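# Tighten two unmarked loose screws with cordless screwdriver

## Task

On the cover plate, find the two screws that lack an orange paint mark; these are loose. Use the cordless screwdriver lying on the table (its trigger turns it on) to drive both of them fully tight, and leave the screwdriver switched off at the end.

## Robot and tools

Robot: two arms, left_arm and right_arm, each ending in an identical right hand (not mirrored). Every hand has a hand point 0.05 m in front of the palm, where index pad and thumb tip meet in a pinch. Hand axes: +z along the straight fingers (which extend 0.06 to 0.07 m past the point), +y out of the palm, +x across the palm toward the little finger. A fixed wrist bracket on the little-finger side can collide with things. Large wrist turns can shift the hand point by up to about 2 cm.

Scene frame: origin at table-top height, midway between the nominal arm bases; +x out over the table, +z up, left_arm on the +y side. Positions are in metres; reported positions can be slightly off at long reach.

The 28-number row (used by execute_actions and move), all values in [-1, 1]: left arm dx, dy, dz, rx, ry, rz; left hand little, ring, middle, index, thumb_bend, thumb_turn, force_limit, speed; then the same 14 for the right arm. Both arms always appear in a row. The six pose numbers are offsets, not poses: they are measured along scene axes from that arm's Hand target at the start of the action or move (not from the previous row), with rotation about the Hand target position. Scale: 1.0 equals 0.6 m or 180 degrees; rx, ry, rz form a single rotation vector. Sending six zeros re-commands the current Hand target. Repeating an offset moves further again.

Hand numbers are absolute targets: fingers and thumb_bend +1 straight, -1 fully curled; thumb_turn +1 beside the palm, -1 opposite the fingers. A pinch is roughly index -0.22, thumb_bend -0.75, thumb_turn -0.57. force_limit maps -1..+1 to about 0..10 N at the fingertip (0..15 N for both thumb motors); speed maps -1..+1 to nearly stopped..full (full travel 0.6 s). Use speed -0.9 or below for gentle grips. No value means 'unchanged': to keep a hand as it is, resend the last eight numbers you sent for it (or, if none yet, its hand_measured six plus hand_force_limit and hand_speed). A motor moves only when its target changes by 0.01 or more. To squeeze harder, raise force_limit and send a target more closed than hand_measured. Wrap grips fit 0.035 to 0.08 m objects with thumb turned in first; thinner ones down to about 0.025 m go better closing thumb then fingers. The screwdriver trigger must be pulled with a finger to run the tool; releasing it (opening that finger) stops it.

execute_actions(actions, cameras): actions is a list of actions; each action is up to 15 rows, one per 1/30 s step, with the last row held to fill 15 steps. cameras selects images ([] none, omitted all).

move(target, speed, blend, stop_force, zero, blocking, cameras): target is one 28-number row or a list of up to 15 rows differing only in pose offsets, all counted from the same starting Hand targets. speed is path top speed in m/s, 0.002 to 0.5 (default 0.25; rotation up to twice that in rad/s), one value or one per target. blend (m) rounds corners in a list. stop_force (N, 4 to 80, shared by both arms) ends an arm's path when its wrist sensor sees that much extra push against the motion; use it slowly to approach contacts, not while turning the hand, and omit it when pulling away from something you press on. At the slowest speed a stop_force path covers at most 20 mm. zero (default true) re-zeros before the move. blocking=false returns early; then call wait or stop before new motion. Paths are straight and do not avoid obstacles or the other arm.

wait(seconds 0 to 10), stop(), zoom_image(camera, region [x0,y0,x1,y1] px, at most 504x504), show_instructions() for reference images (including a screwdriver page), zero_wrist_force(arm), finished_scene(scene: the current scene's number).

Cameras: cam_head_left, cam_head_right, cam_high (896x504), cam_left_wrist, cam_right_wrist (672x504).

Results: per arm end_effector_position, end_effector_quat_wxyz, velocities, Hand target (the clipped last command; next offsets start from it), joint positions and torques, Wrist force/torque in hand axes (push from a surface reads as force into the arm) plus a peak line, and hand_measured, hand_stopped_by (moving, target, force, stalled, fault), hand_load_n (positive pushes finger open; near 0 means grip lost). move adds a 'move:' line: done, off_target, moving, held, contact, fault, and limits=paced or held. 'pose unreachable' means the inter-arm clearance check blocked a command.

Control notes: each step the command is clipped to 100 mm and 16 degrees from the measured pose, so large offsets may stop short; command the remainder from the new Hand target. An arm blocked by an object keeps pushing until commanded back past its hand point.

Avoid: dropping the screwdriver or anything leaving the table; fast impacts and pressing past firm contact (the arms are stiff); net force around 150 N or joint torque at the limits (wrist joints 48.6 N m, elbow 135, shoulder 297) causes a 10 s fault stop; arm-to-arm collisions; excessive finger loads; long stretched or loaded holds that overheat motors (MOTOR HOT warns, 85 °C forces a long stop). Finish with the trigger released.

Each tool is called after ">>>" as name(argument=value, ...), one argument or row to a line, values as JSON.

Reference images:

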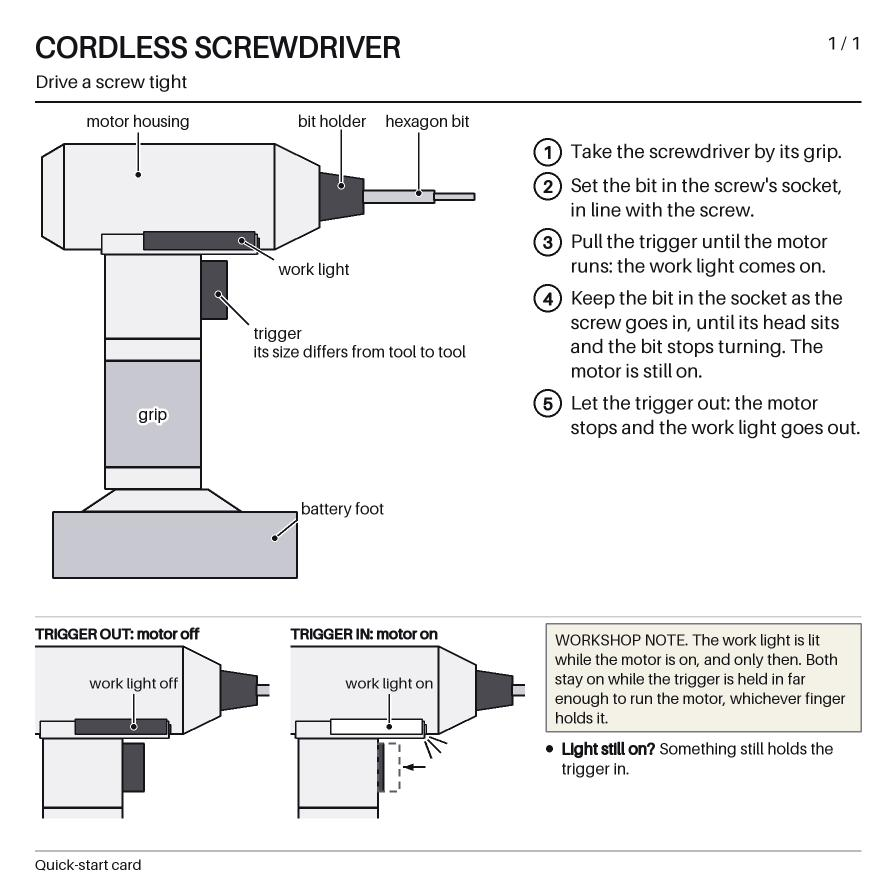

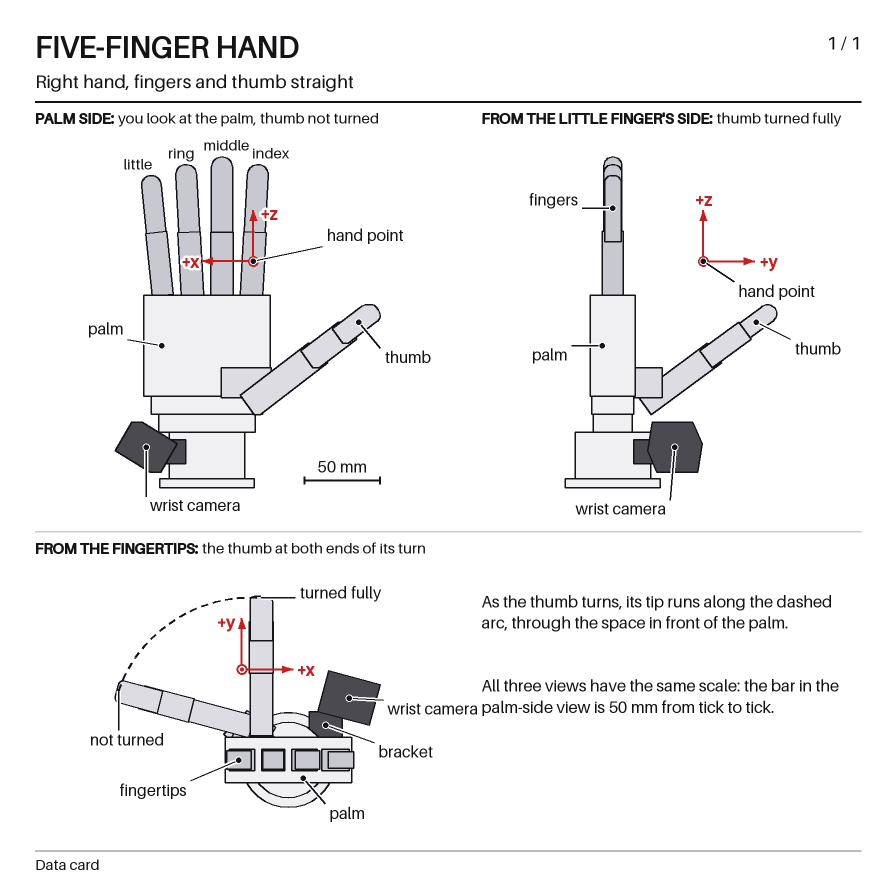

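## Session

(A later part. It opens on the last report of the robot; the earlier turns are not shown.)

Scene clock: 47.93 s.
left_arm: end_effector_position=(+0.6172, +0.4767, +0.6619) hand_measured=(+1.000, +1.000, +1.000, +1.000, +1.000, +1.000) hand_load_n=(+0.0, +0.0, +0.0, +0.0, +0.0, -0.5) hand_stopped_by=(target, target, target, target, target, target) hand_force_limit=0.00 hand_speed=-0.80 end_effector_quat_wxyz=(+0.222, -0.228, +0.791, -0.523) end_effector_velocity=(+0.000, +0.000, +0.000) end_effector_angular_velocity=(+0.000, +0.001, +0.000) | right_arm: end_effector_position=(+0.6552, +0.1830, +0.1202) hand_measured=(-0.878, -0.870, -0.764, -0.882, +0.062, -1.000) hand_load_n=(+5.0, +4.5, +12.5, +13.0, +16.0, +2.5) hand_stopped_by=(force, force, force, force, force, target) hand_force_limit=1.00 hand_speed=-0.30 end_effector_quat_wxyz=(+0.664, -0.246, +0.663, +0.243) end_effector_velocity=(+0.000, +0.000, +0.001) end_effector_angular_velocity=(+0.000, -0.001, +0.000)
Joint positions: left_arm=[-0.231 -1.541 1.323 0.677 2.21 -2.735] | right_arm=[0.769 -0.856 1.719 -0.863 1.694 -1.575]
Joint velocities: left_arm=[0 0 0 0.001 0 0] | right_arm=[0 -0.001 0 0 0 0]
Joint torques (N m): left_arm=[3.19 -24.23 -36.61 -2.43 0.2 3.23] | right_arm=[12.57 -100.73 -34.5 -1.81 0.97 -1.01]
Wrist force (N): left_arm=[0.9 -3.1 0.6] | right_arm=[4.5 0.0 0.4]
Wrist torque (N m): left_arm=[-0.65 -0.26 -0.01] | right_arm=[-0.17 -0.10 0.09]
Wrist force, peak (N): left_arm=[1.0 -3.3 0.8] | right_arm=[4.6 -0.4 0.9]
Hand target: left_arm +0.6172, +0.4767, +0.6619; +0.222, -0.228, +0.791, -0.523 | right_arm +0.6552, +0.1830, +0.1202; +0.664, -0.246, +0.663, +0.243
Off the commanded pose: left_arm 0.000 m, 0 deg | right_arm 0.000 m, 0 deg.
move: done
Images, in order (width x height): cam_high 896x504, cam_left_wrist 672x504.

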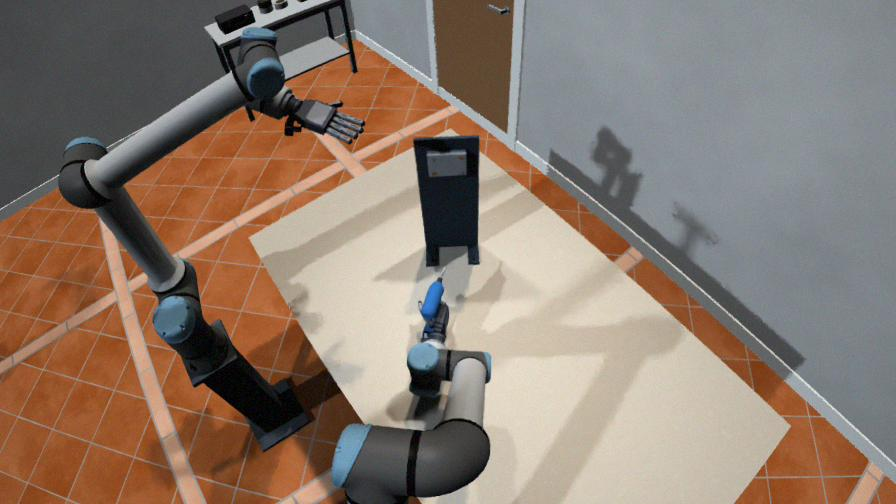

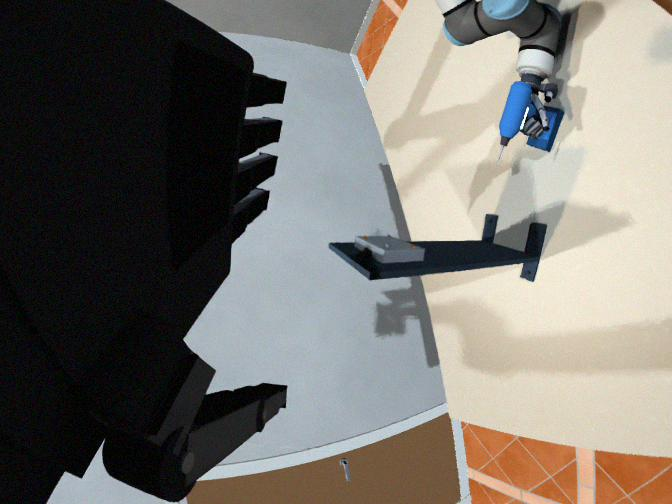

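>>> move(
  target=[0,0,0,0,0,0,1,1,1,1,1,1,0,-0.8,0,0,0,0,0,0,-0.99,-0.99,-1,-0.2,-1,-1,1,-0.3],
  cameras=[],
)

>>> move(
  target=[0,0,0,0,0,0,1,1,1,1,1,1,0,-0.8,0,0,0.25,0,0,0,-0.99,-0.99,-1,-0.2,-1,-1,1,-0.3],
  speed=0.12,
)

>>> zoom_image(
  camera="cam_left_wrist",
  region=[300, 40, 620, 290],
)

Scene clock: 49.00 s.
left_arm: end_effector_position=(+0.6172, +0.4767, +0.6619) hand_measured=(+1.000, +1.000, +1.000, +1.000, +1.000, +1.000) hand_load_n=(+0.0, +0.0, +0.0, +0.0, +0.0, +0.0) hand_stopped_by=(target, target, target, target, target, target) hand_force_limit=0.00 hand_speed=-0.80 end_effector_quat_wxyz=(+0.222, -0.228, +0.791, -0.523) end_effector_velocity=(+0.000, +0.000, +0.000) end_effector_angular_velocity=(+0.000, +0.000, +0.000) | right_arm: end_effector_position=(+0.6552, +0.1830, +0.1202) hand_measured=(-0.878, -0.870, -0.764, -0.200, +0.062, -1.000) hand_load_n=(+5.0, +5.0, +12.5, +0.0, +16.0, +2.5) hand_stopped_by=(force, force, force, target, force, target) hand_force_limit=1.00 hand_speed=-0.30 end_effector_quat_wxyz=(+0.664, -0.246, +0.663, +0.243) end_effector_velocity=(+0.000, +0.000, +0.000) end_effector_angular_velocity=(+0.000, -0.001, +0.000)
Joint positions: left_arm=[-0.231 -1.541 1.323 0.677 2.21 -2.735] | right_arm=[0.769 -0.856 1.719 -0.863 1.694 -1.575]
Joint velocities: left_arm=[0 0 0 0 0 0] | right_arm=[0 0 0 -0.001 0 0]
Joint torques (N m): left_arm=[4.84 -25.89 -36.85 -2.89 0.18 3.06] | right_arm=[11.05 -101.89 -34.45 -1.45 1.15 -0.85]
Wrist force (N): left_arm=[1.3 -2.8 0.5] | right_arm=[1.4 0.5 -1.1]
Wrist torque (N m): left_arm=[-0.60 -0.31 0.01] | right_arm=[-0.18 -0.04 0.13]
Wrist force, peak (N): left_arm=[0.8 -3.3 1.0] | right_arm=[4.4 -0.3 0.7]
Hand target: left_arm +0.6172, +0.4767, +0.6619; +0.222, -0.228, +0.791, -0.523 | right_arm +0.6552, +0.1830, +0.1202; +0.664, -0.246, +0.663, +0.243
Off the commanded pose: left_arm 0.000 m, 0 deg | right_arm 0.000 m, 0 deg.
move: done
No camera images: "cameras" was empty.

Scene clock: 50.57 s.
left_arm: end_effector_position=(+0.6172, +0.4767, +0.6619) hand_measured=(+1.000, +1.000, +1.000, +1.000, +1.000, +1.000) hand_load_n=(+0.0, +0.0, -0.5, +0.0, +0.0, +0.0) hand_stopped_by=(target, target, target, target, target, target) hand_force_limit=0.00 hand_speed=-0.80 end_effector_quat_wxyz=(+0.222, -0.228, +0.791, -0.523) end_effector_velocity=(+0.000, +0.000, +0.000) end_effector_angular_velocity=(+0.000, +0.001, -0.001) | right_arm: end_effector_position=(+0.6552, +0.1828, +0.2700) hand_measured=(-0.878, -0.872, -0.764, -0.200, +0.062, -1.000) hand_load_n=(+4.0, +4.5, +12.5, +0.0, +16.0, +2.5) hand_stopped_by=(force, force, force, target, force, target) hand_force_limit=1.00 hand_speed=-0.30 end_effector_quat_wxyz=(+0.664, -0.246, +0.663, +0.243) end_effector_velocity=(+0.000, +0.000, +0.000) end_effector_angular_velocity=(+0.001, -0.001, +0.000)
Joint positions: left_arm=[-0.231 -1.541 1.323 0.677 2.21 -2.735] | right_arm=[0.769 -1.026 1.675 -0.649 1.694 -1.575]
Joint velocities: left_arm=[0 0.001 0 0 0.001 0] | right_arm=[0 0 0.001 -0.003 0 0]
Joint torques (N m): left_arm=[3 -22.74 -37.9 -2.65 0.13 3.62] | right_arm=[-13.61 -91.93 -36.35 -7.69 -1.61 -1.47]
Wrist force (N): left_arm=[0.5 -3.1 0.7] | right_arm=[9.9 -0.8 0.4]
Wrist torque (N m): left_arm=[-0.66 -0.19 -0.04] | right_arm=[-0.34 -0.33 0.07]
Wrist force, peak (N): left_arm=[1.2 -3.2 1.0] | right_arm=[13.5 -0.1 -0.2]
Hand target: left_arm +0.6172, +0.4767, +0.6619; +0.222, -0.228, +0.791, -0.523 | right_arm +0.6551, +0.1828, +0.2700; +0.664, -0.246, +0.663, +0.243
Off the commanded pose: left_arm 0.000 m, 0 deg | right_arm 0.000 m, 0 deg.
move: done

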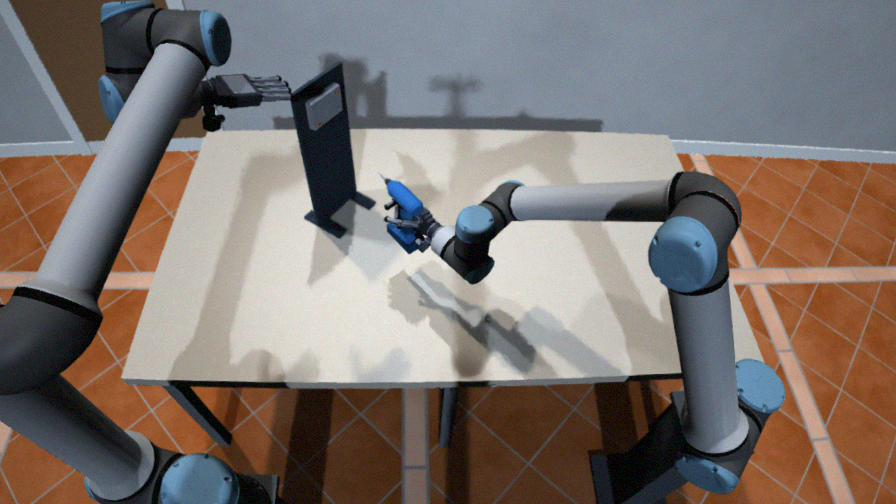

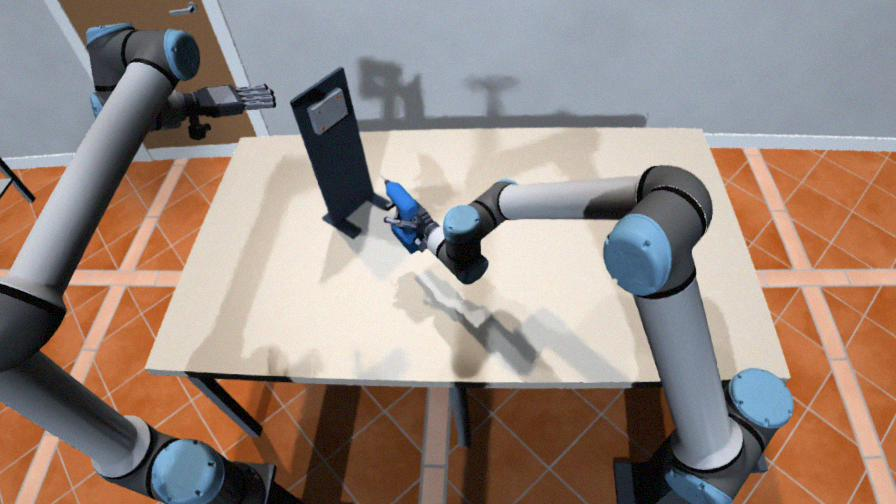

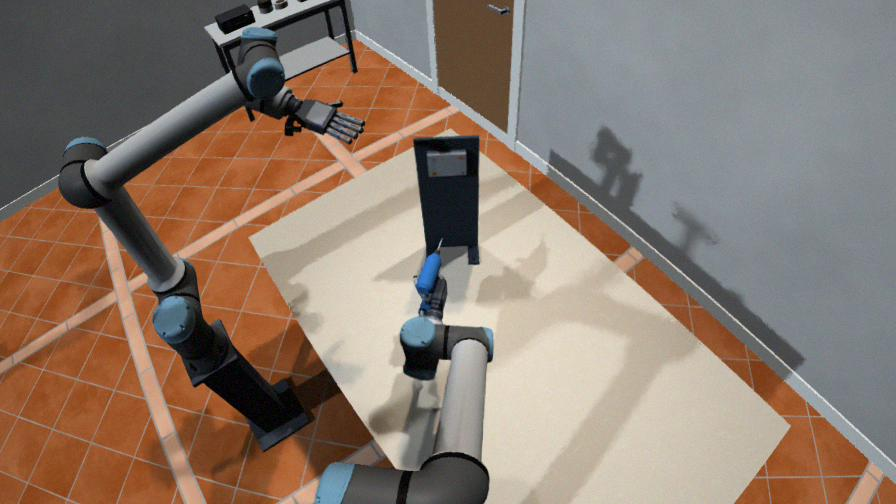

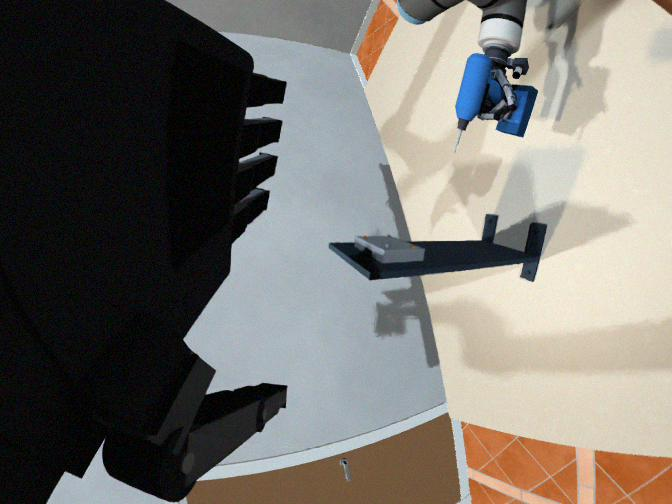

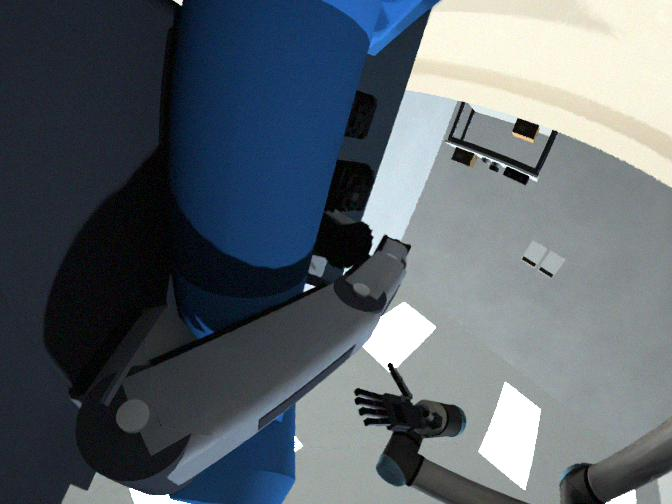

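Scaled by 1.575 from the camera's 672x504 image, which has a finer 960x720 frame.

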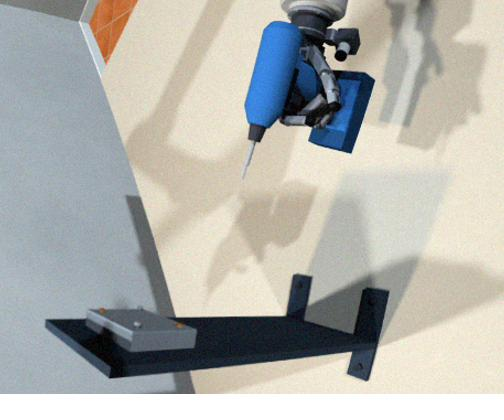

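>>> zoom_image(
  camera="cam_high",
  region=[360, 110, 560, 320],
)

>>> zoom_image(
  camera="cam_head_left",
  region=[260, 50, 460, 270],
)

>>> zoom_image(
  camera="cam_head_right",
  region=[260, 50, 460, 270],
)

Scaled by 2.400.

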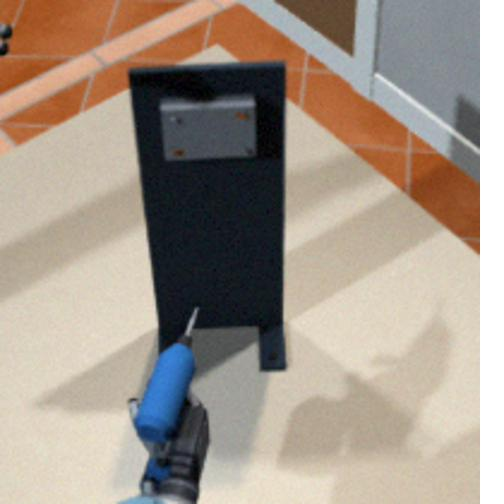

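Scaled by 2.291.

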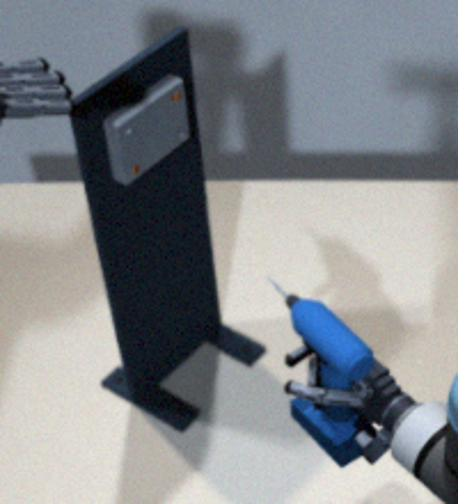

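Scaled by 2.291.

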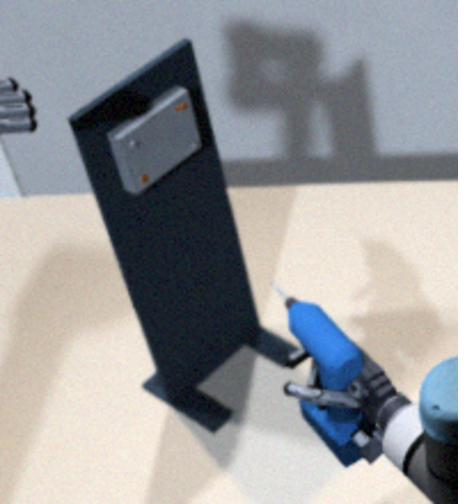

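>>> move(
  target=[0,0,0,0,0,0,1,1,1,1,1,1,0,-0.8,0,0,0.25,0,0,0.0583,-0.99,-0.99,-1,-0.2,-1,-1,1,-0.3],
  speed=0.12,
)

>>> zoom_image(
  camera="cam_left_wrist",
  region=[300, 40, 620, 290],
)

>>> zoom_image(
  camera="cam_high",
  region=[360, 110, 560, 320],
)

>>> zoom_image(
  camera="cam_head_left",
  region=[260, 50, 460, 270],
)

Scene clock: 53.63 s.
left_arm: end_effector_position=(+0.6172, +0.4767, +0.6619) hand_measured=(+1.000, +1.000, +1.000, +1.000, +1.000, +1.000) hand_load_n=(+0.0, +0.0, +0.0, +0.0, +0.0, +0.0) hand_stopped_by=(target, target, target, target, target, target) hand_force_limit=0.00 hand_speed=-0.80 end_effector_quat_wxyz=(+0.222, -0.228, +0.791, -0.523) end_effector_velocity=(+0.000, -0.001, +0.000) end_effector_angular_velocity=(-0.001, +0.000, +0.000) | right_arm: end_effector_position=(+0.6553, +0.1826, +0.4200) hand_measured=(-0.878, -0.872, -0.764, -0.200, +0.062, -1.000) hand_load_n=(+4.5, +4.5, +12.5, +0.0, +16.0, +2.5) hand_stopped_by=(force, force, force, target, force, target) hand_force_limit=1.00 hand_speed=-0.30 end_effector_quat_wxyz=(+0.639, -0.305, +0.638, +0.303) end_effector_velocity=(+0.000, +0.000, +0.001) end_effector_angular_velocity=(+0.001, -0.001, +0.000)
Joint positions: left_arm=[-0.231 -1.541 1.323 0.677 2.21 -2.735] | right_arm=[0.706 -1.15 1.566 -0.416 1.448 -1.575]
Joint velocities: left_arm=[-0.001 0 0 0 -0.001 -0.002] | right_arm=[0 0 0 -0.001 0 0]
Joint torques (N m): left_arm=[2.86 -23.99 -37.36 -2.85 0.06 3.47] | right_arm=[14.59 -89.38 -46.03 -5.15 0.19 0.04]
Wrist force (N): left_arm=[1.0 -2.6 0.7] | right_arm=[10.2 0.0 -0.1]
Wrist torque (N m): left_arm=[-0.57 -0.28 0.01] | right_arm=[-0.19 -0.37 0.10]
Wrist force, peak (N): left_arm=[0.6 -3.4 0.8] | right_arm=[13.0 0.1 -0.3]
Hand target: left_arm +0.6172, +0.4767, +0.6619; +0.222, -0.228, +0.791, -0.523 | right_arm +0.6552, +0.1827, +0.4200; +0.639, -0.306, +0.638, +0.303
Off the commanded pose: left_arm 0.000 m, 0 deg | right_arm 0.000 m, 0 deg.
move: done

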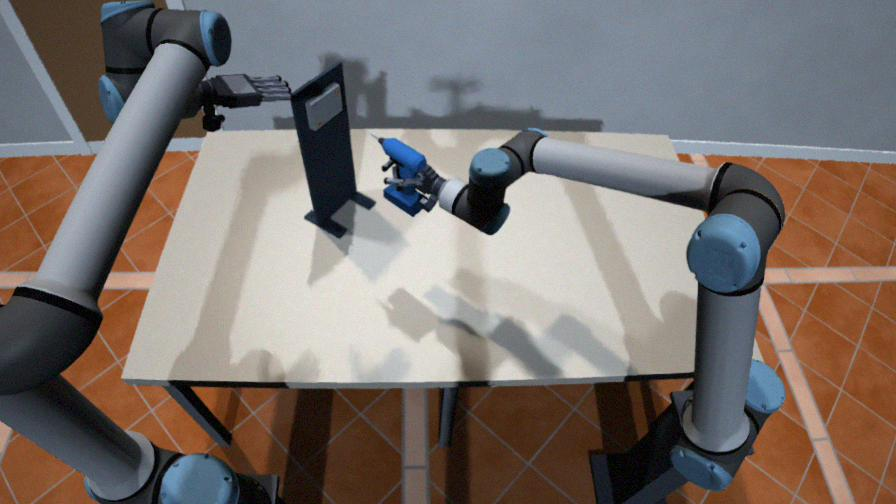

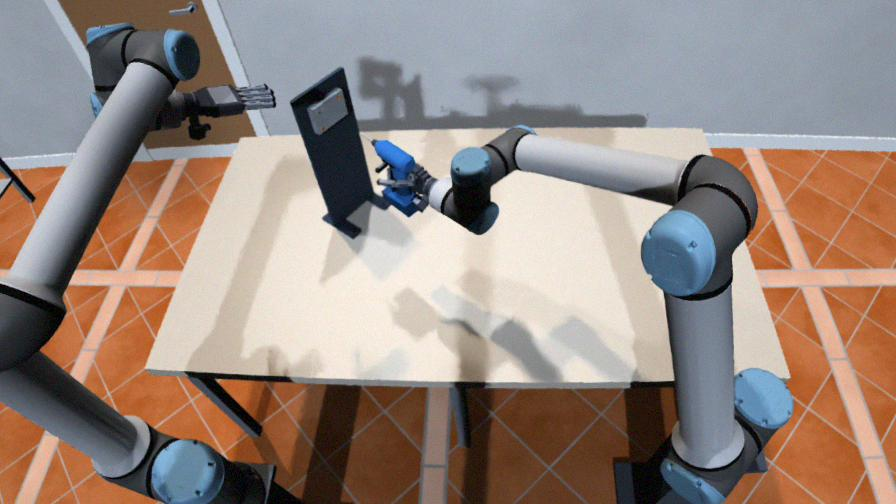

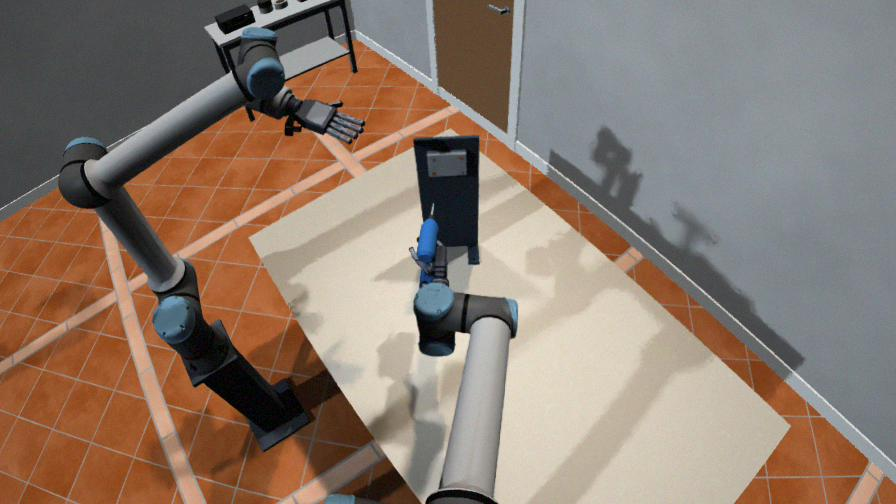

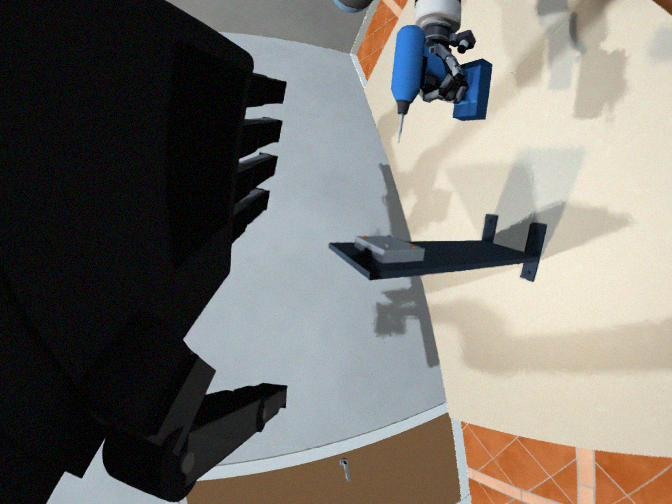

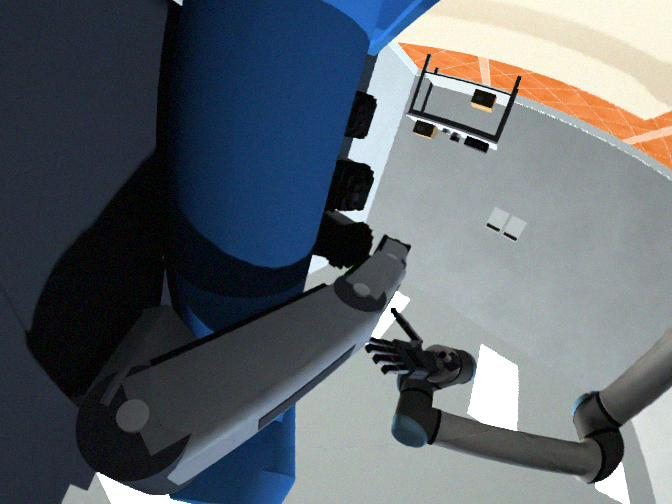

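Scaled by 1.575 from the camera's 672x504 image, which has a finer 960x720 frame.

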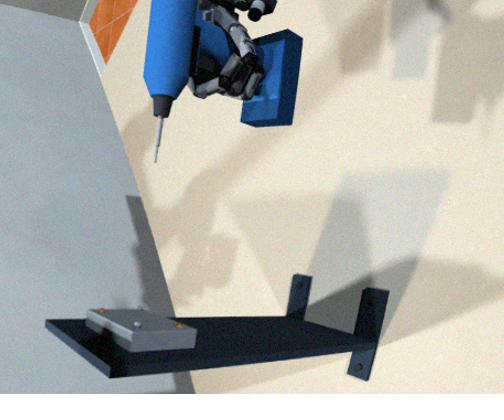

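Scaled by 2.400.

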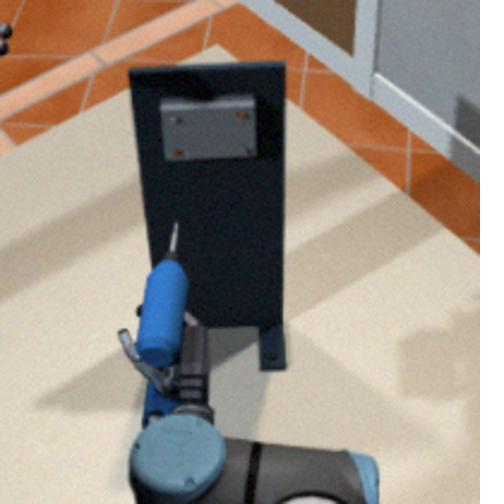

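Scaled by 2.291.

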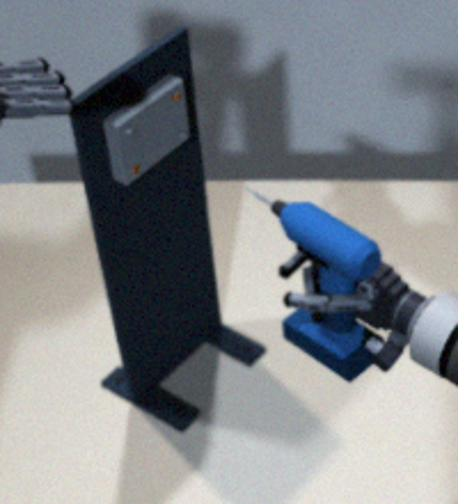

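>>> zoom_image(
  camera="cam_high",
  region=[400, 125, 500, 275],
)

>>> zoom_image(
  camera="cam_head_left",
  region=[280, 55, 370, 155],
)

>>> zoom_image(
  camera="cam_head_left",
  region=[350, 115, 450, 215],
)

Scaled by 3.360.

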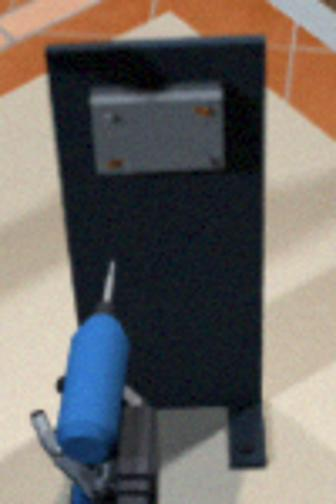

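Scaled by 5.040.

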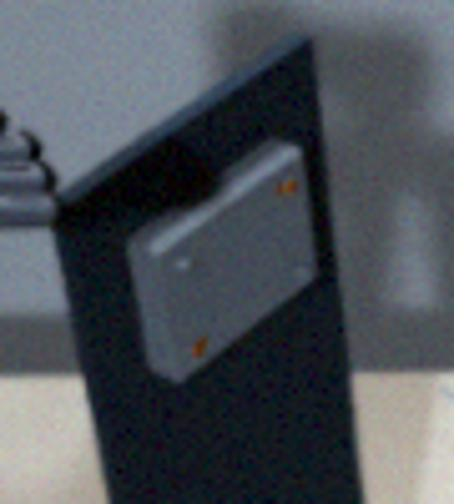

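Scaled by 5.040.

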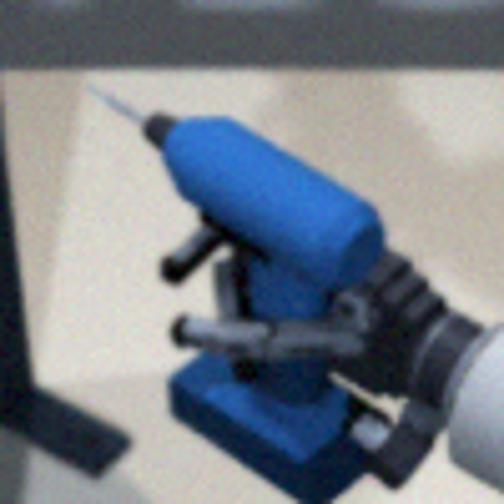

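>>> zoom_image(
  camera="cam_head_left",
  region=[290, 170, 390, 250],
)

>>> zoom_image(
  camera="cam_head_right",
  region=[300, 170, 400, 250],
)

>>> zoom_image(
  camera="cam_head_right",
  region=[350, 115, 430, 195],
)

>>> zoom_image(
  camera="cam_head_right",
  region=[285, 60, 365, 140],
)

Scaled by 5.040.

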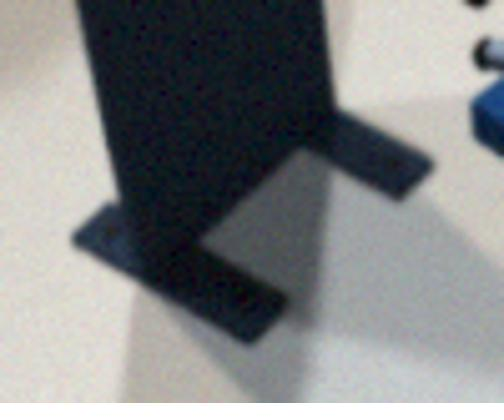

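Scaled by 5.040.

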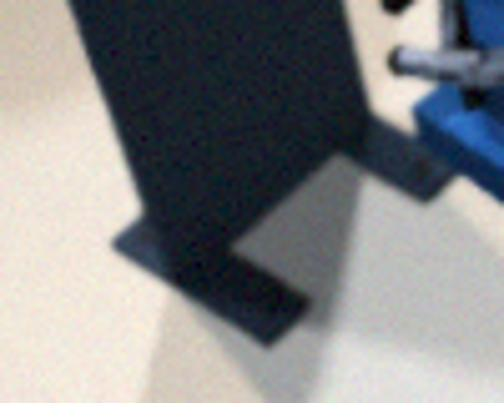

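Scaled by 6.300.

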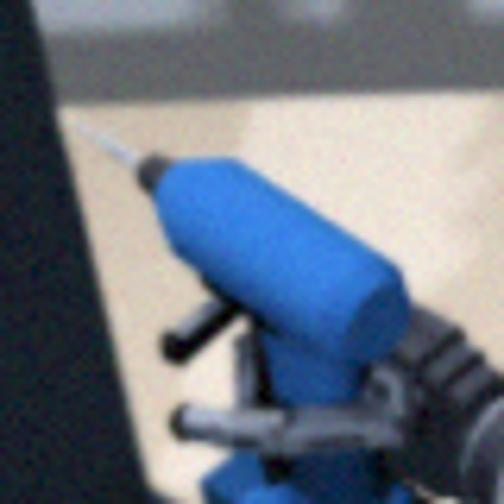

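Scaled by 6.300.

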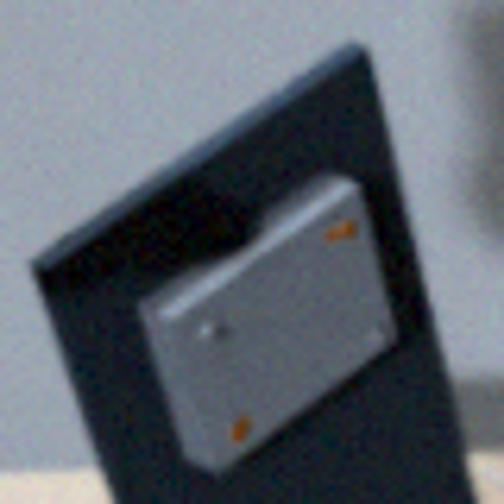

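>>> move(
  target=[0,0,0,0,0,0,1,1,1,1,1,1,0,-0.8,0.185,0.215,-0.033,0,0,0.025,-0.99,-0.99,-1,-0.2,-1,-1,1,-0.3],
  speed=0.12,
  cameras=["cam_head_left","cam_high","cam_left_wrist"],
)

>>> zoom_image(
  camera="cam_left_wrist",
  region=[310, 100, 510, 290],
)

>>> zoom_image(
  camera="cam_high",
  region=[400, 125, 500, 225],
)

>>> zoom_image(
  camera="cam_head_left",
  region=[280, 55, 420, 195],
)

Scene clock: 57.70 s.
left_arm: end_effector_position=(+0.6172, +0.4767, +0.6619) hand_measured=(+1.000, +1.000, +1.000, +1.000, +1.000, +1.000) hand_load_n=(+0.0, +0.0, +0.0, +0.0, -0.5, -0.5) hand_stopped_by=(target, target, target, target, target, target) hand_force_limit=0.00 hand_speed=-0.80 end_effector_quat_wxyz=(+0.222, -0.228, +0.791, -0.523) end_effector_velocity=(+0.000, +0.001, +0.000) end_effector_angular_velocity=(+0.000, -0.001, +0.000) | right_arm: end_effector_position=(+0.7662, +0.3118, +0.4004) hand_measured=(-0.878, -0.872, -0.764, -0.200, +0.062, -1.000) hand_load_n=(+4.5, +5.0, +12.5, +0.0, +16.5, +2.5) hand_stopped_by=(force, force, force, target, force, target) hand_force_limit=1.00 hand_speed=-0.30 end_effector_quat_wxyz=(+0.627, -0.330, +0.625, +0.328) end_effector_velocity=(+0.001, +0.000, -0.001) end_effector_angular_velocity=(+0.000, +0.001, +0.000)
Joint positions: left_arm=[-0.231 -1.541 1.323 0.677 2.21 -2.735] | right_arm=[0.702 -0.86 1.135 -0.275 1.365 -1.575]
Joint velocities: left_arm=[0.001 -0.001 0 0 0.001 0.001] | right_arm=[0 0.002 -0.001 0 0 0]
Joint torques (N m): left_arm=[2.51 -23.04 -38.17 -3.07 0.18 3.04] | right_arm=[2.89 -111.15 -55 -6.38 2.34 -0.54]
Wrist force (N): left_arm=[0.9 -2.8 1.0] | right_arm=[9.9 0.0 -0.2]
Wrist torque (N m): left_arm=[-0.63 -0.26 -0.02] | right_arm=[-0.18 -0.33 0.09]
Wrist force, peak (N): left_arm=[0.8 -3.3 1.3] | right_arm=[10.6 -0.6 1.9]
Hand target: left_arm +0.6172, +0.4767, +0.6619; +0.222, -0.228, +0.791, -0.523 | right_arm +0.7662, +0.3119, +0.4004; +0.627, -0.330, +0.625, +0.328
Off the commanded pose: left_arm 0.000 m, 0 deg | right_arm 0.000 m, 0 deg.
move: done
Images, in order (width x height): cam_head_left 896x504, cam_high 896x504, cam_left_wrist 672x504.

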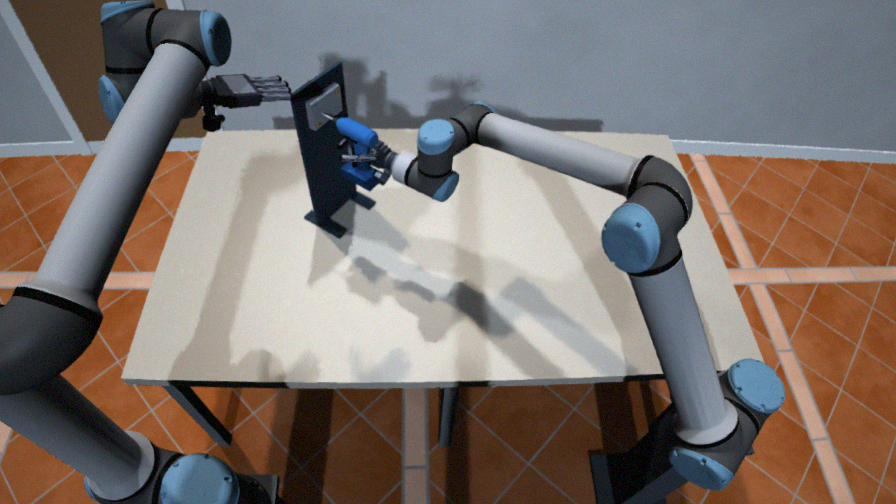

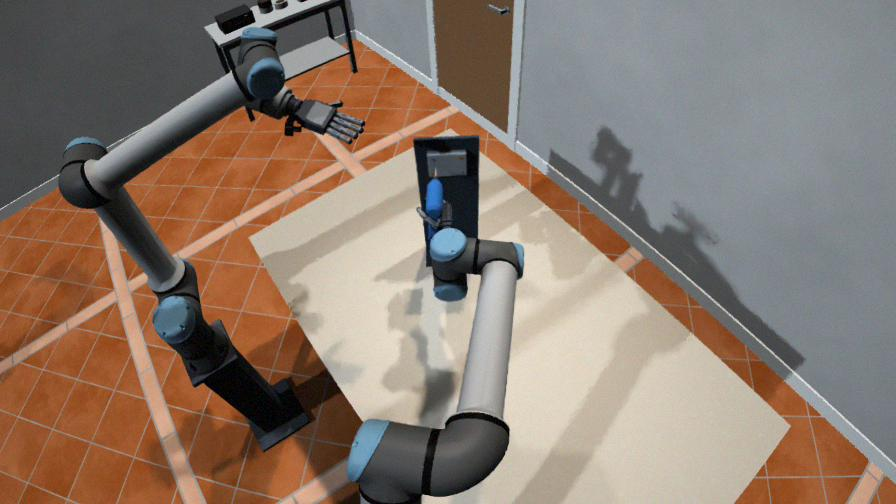

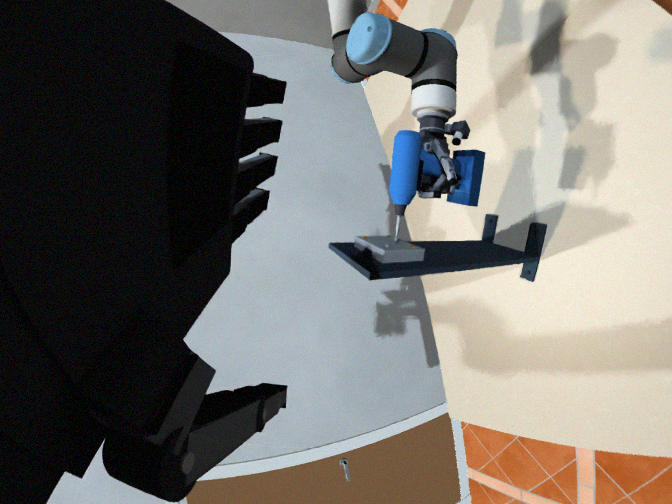

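Scaled by 2.520 from the camera's 672x504 image, which has a finer 960x720 frame.

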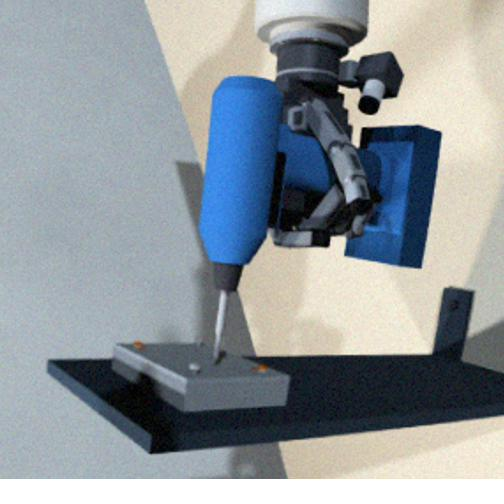

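Scaled by 5.040.

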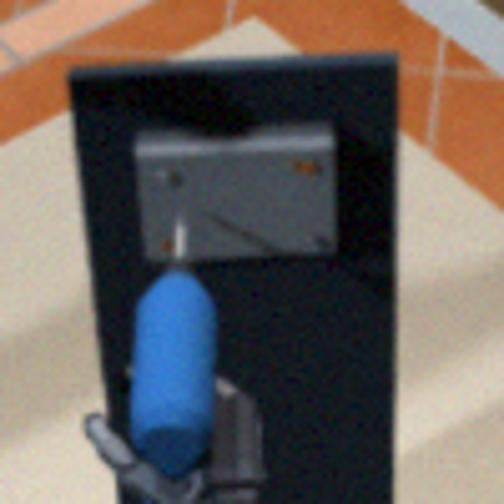

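Scaled by 3.600.

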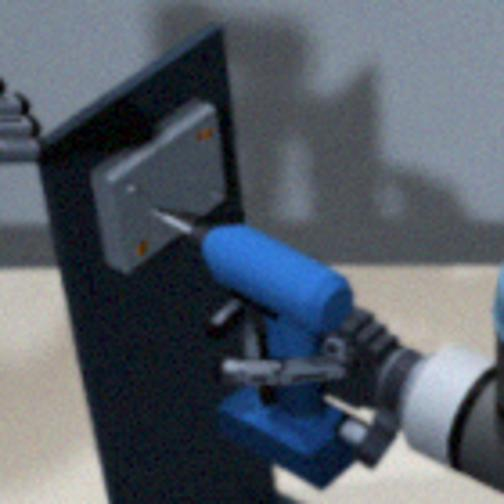

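>>> zoom_image(
  camera="cam_left_wrist",
  region=[340, 190, 440, 290],
)

>>> zoom_image(
  camera="cam_left_wrist",
  region=[360, 120, 560, 290],
)

Scaled by 5.040 from the camera's 672x504 image, which has a finer 960x720 frame.

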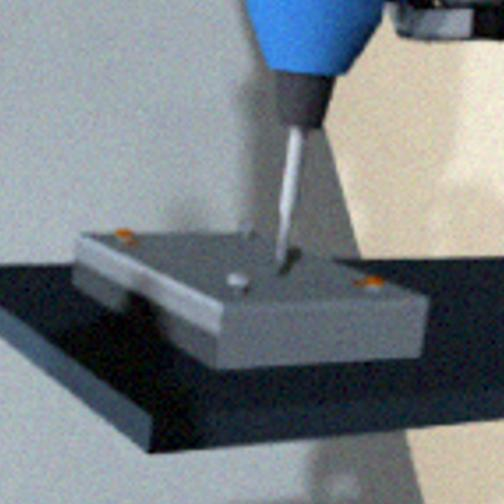

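Scaled by 2.520 from the camera's 672x504 image, which has a finer 960x720 frame.

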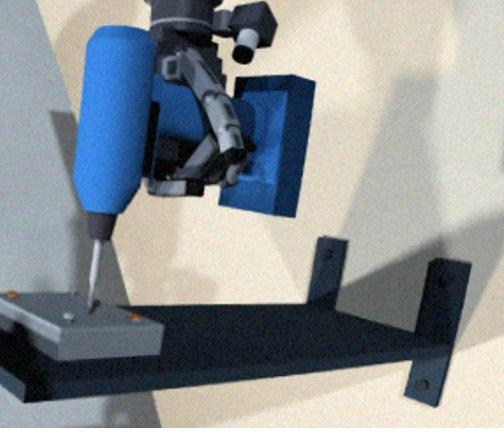

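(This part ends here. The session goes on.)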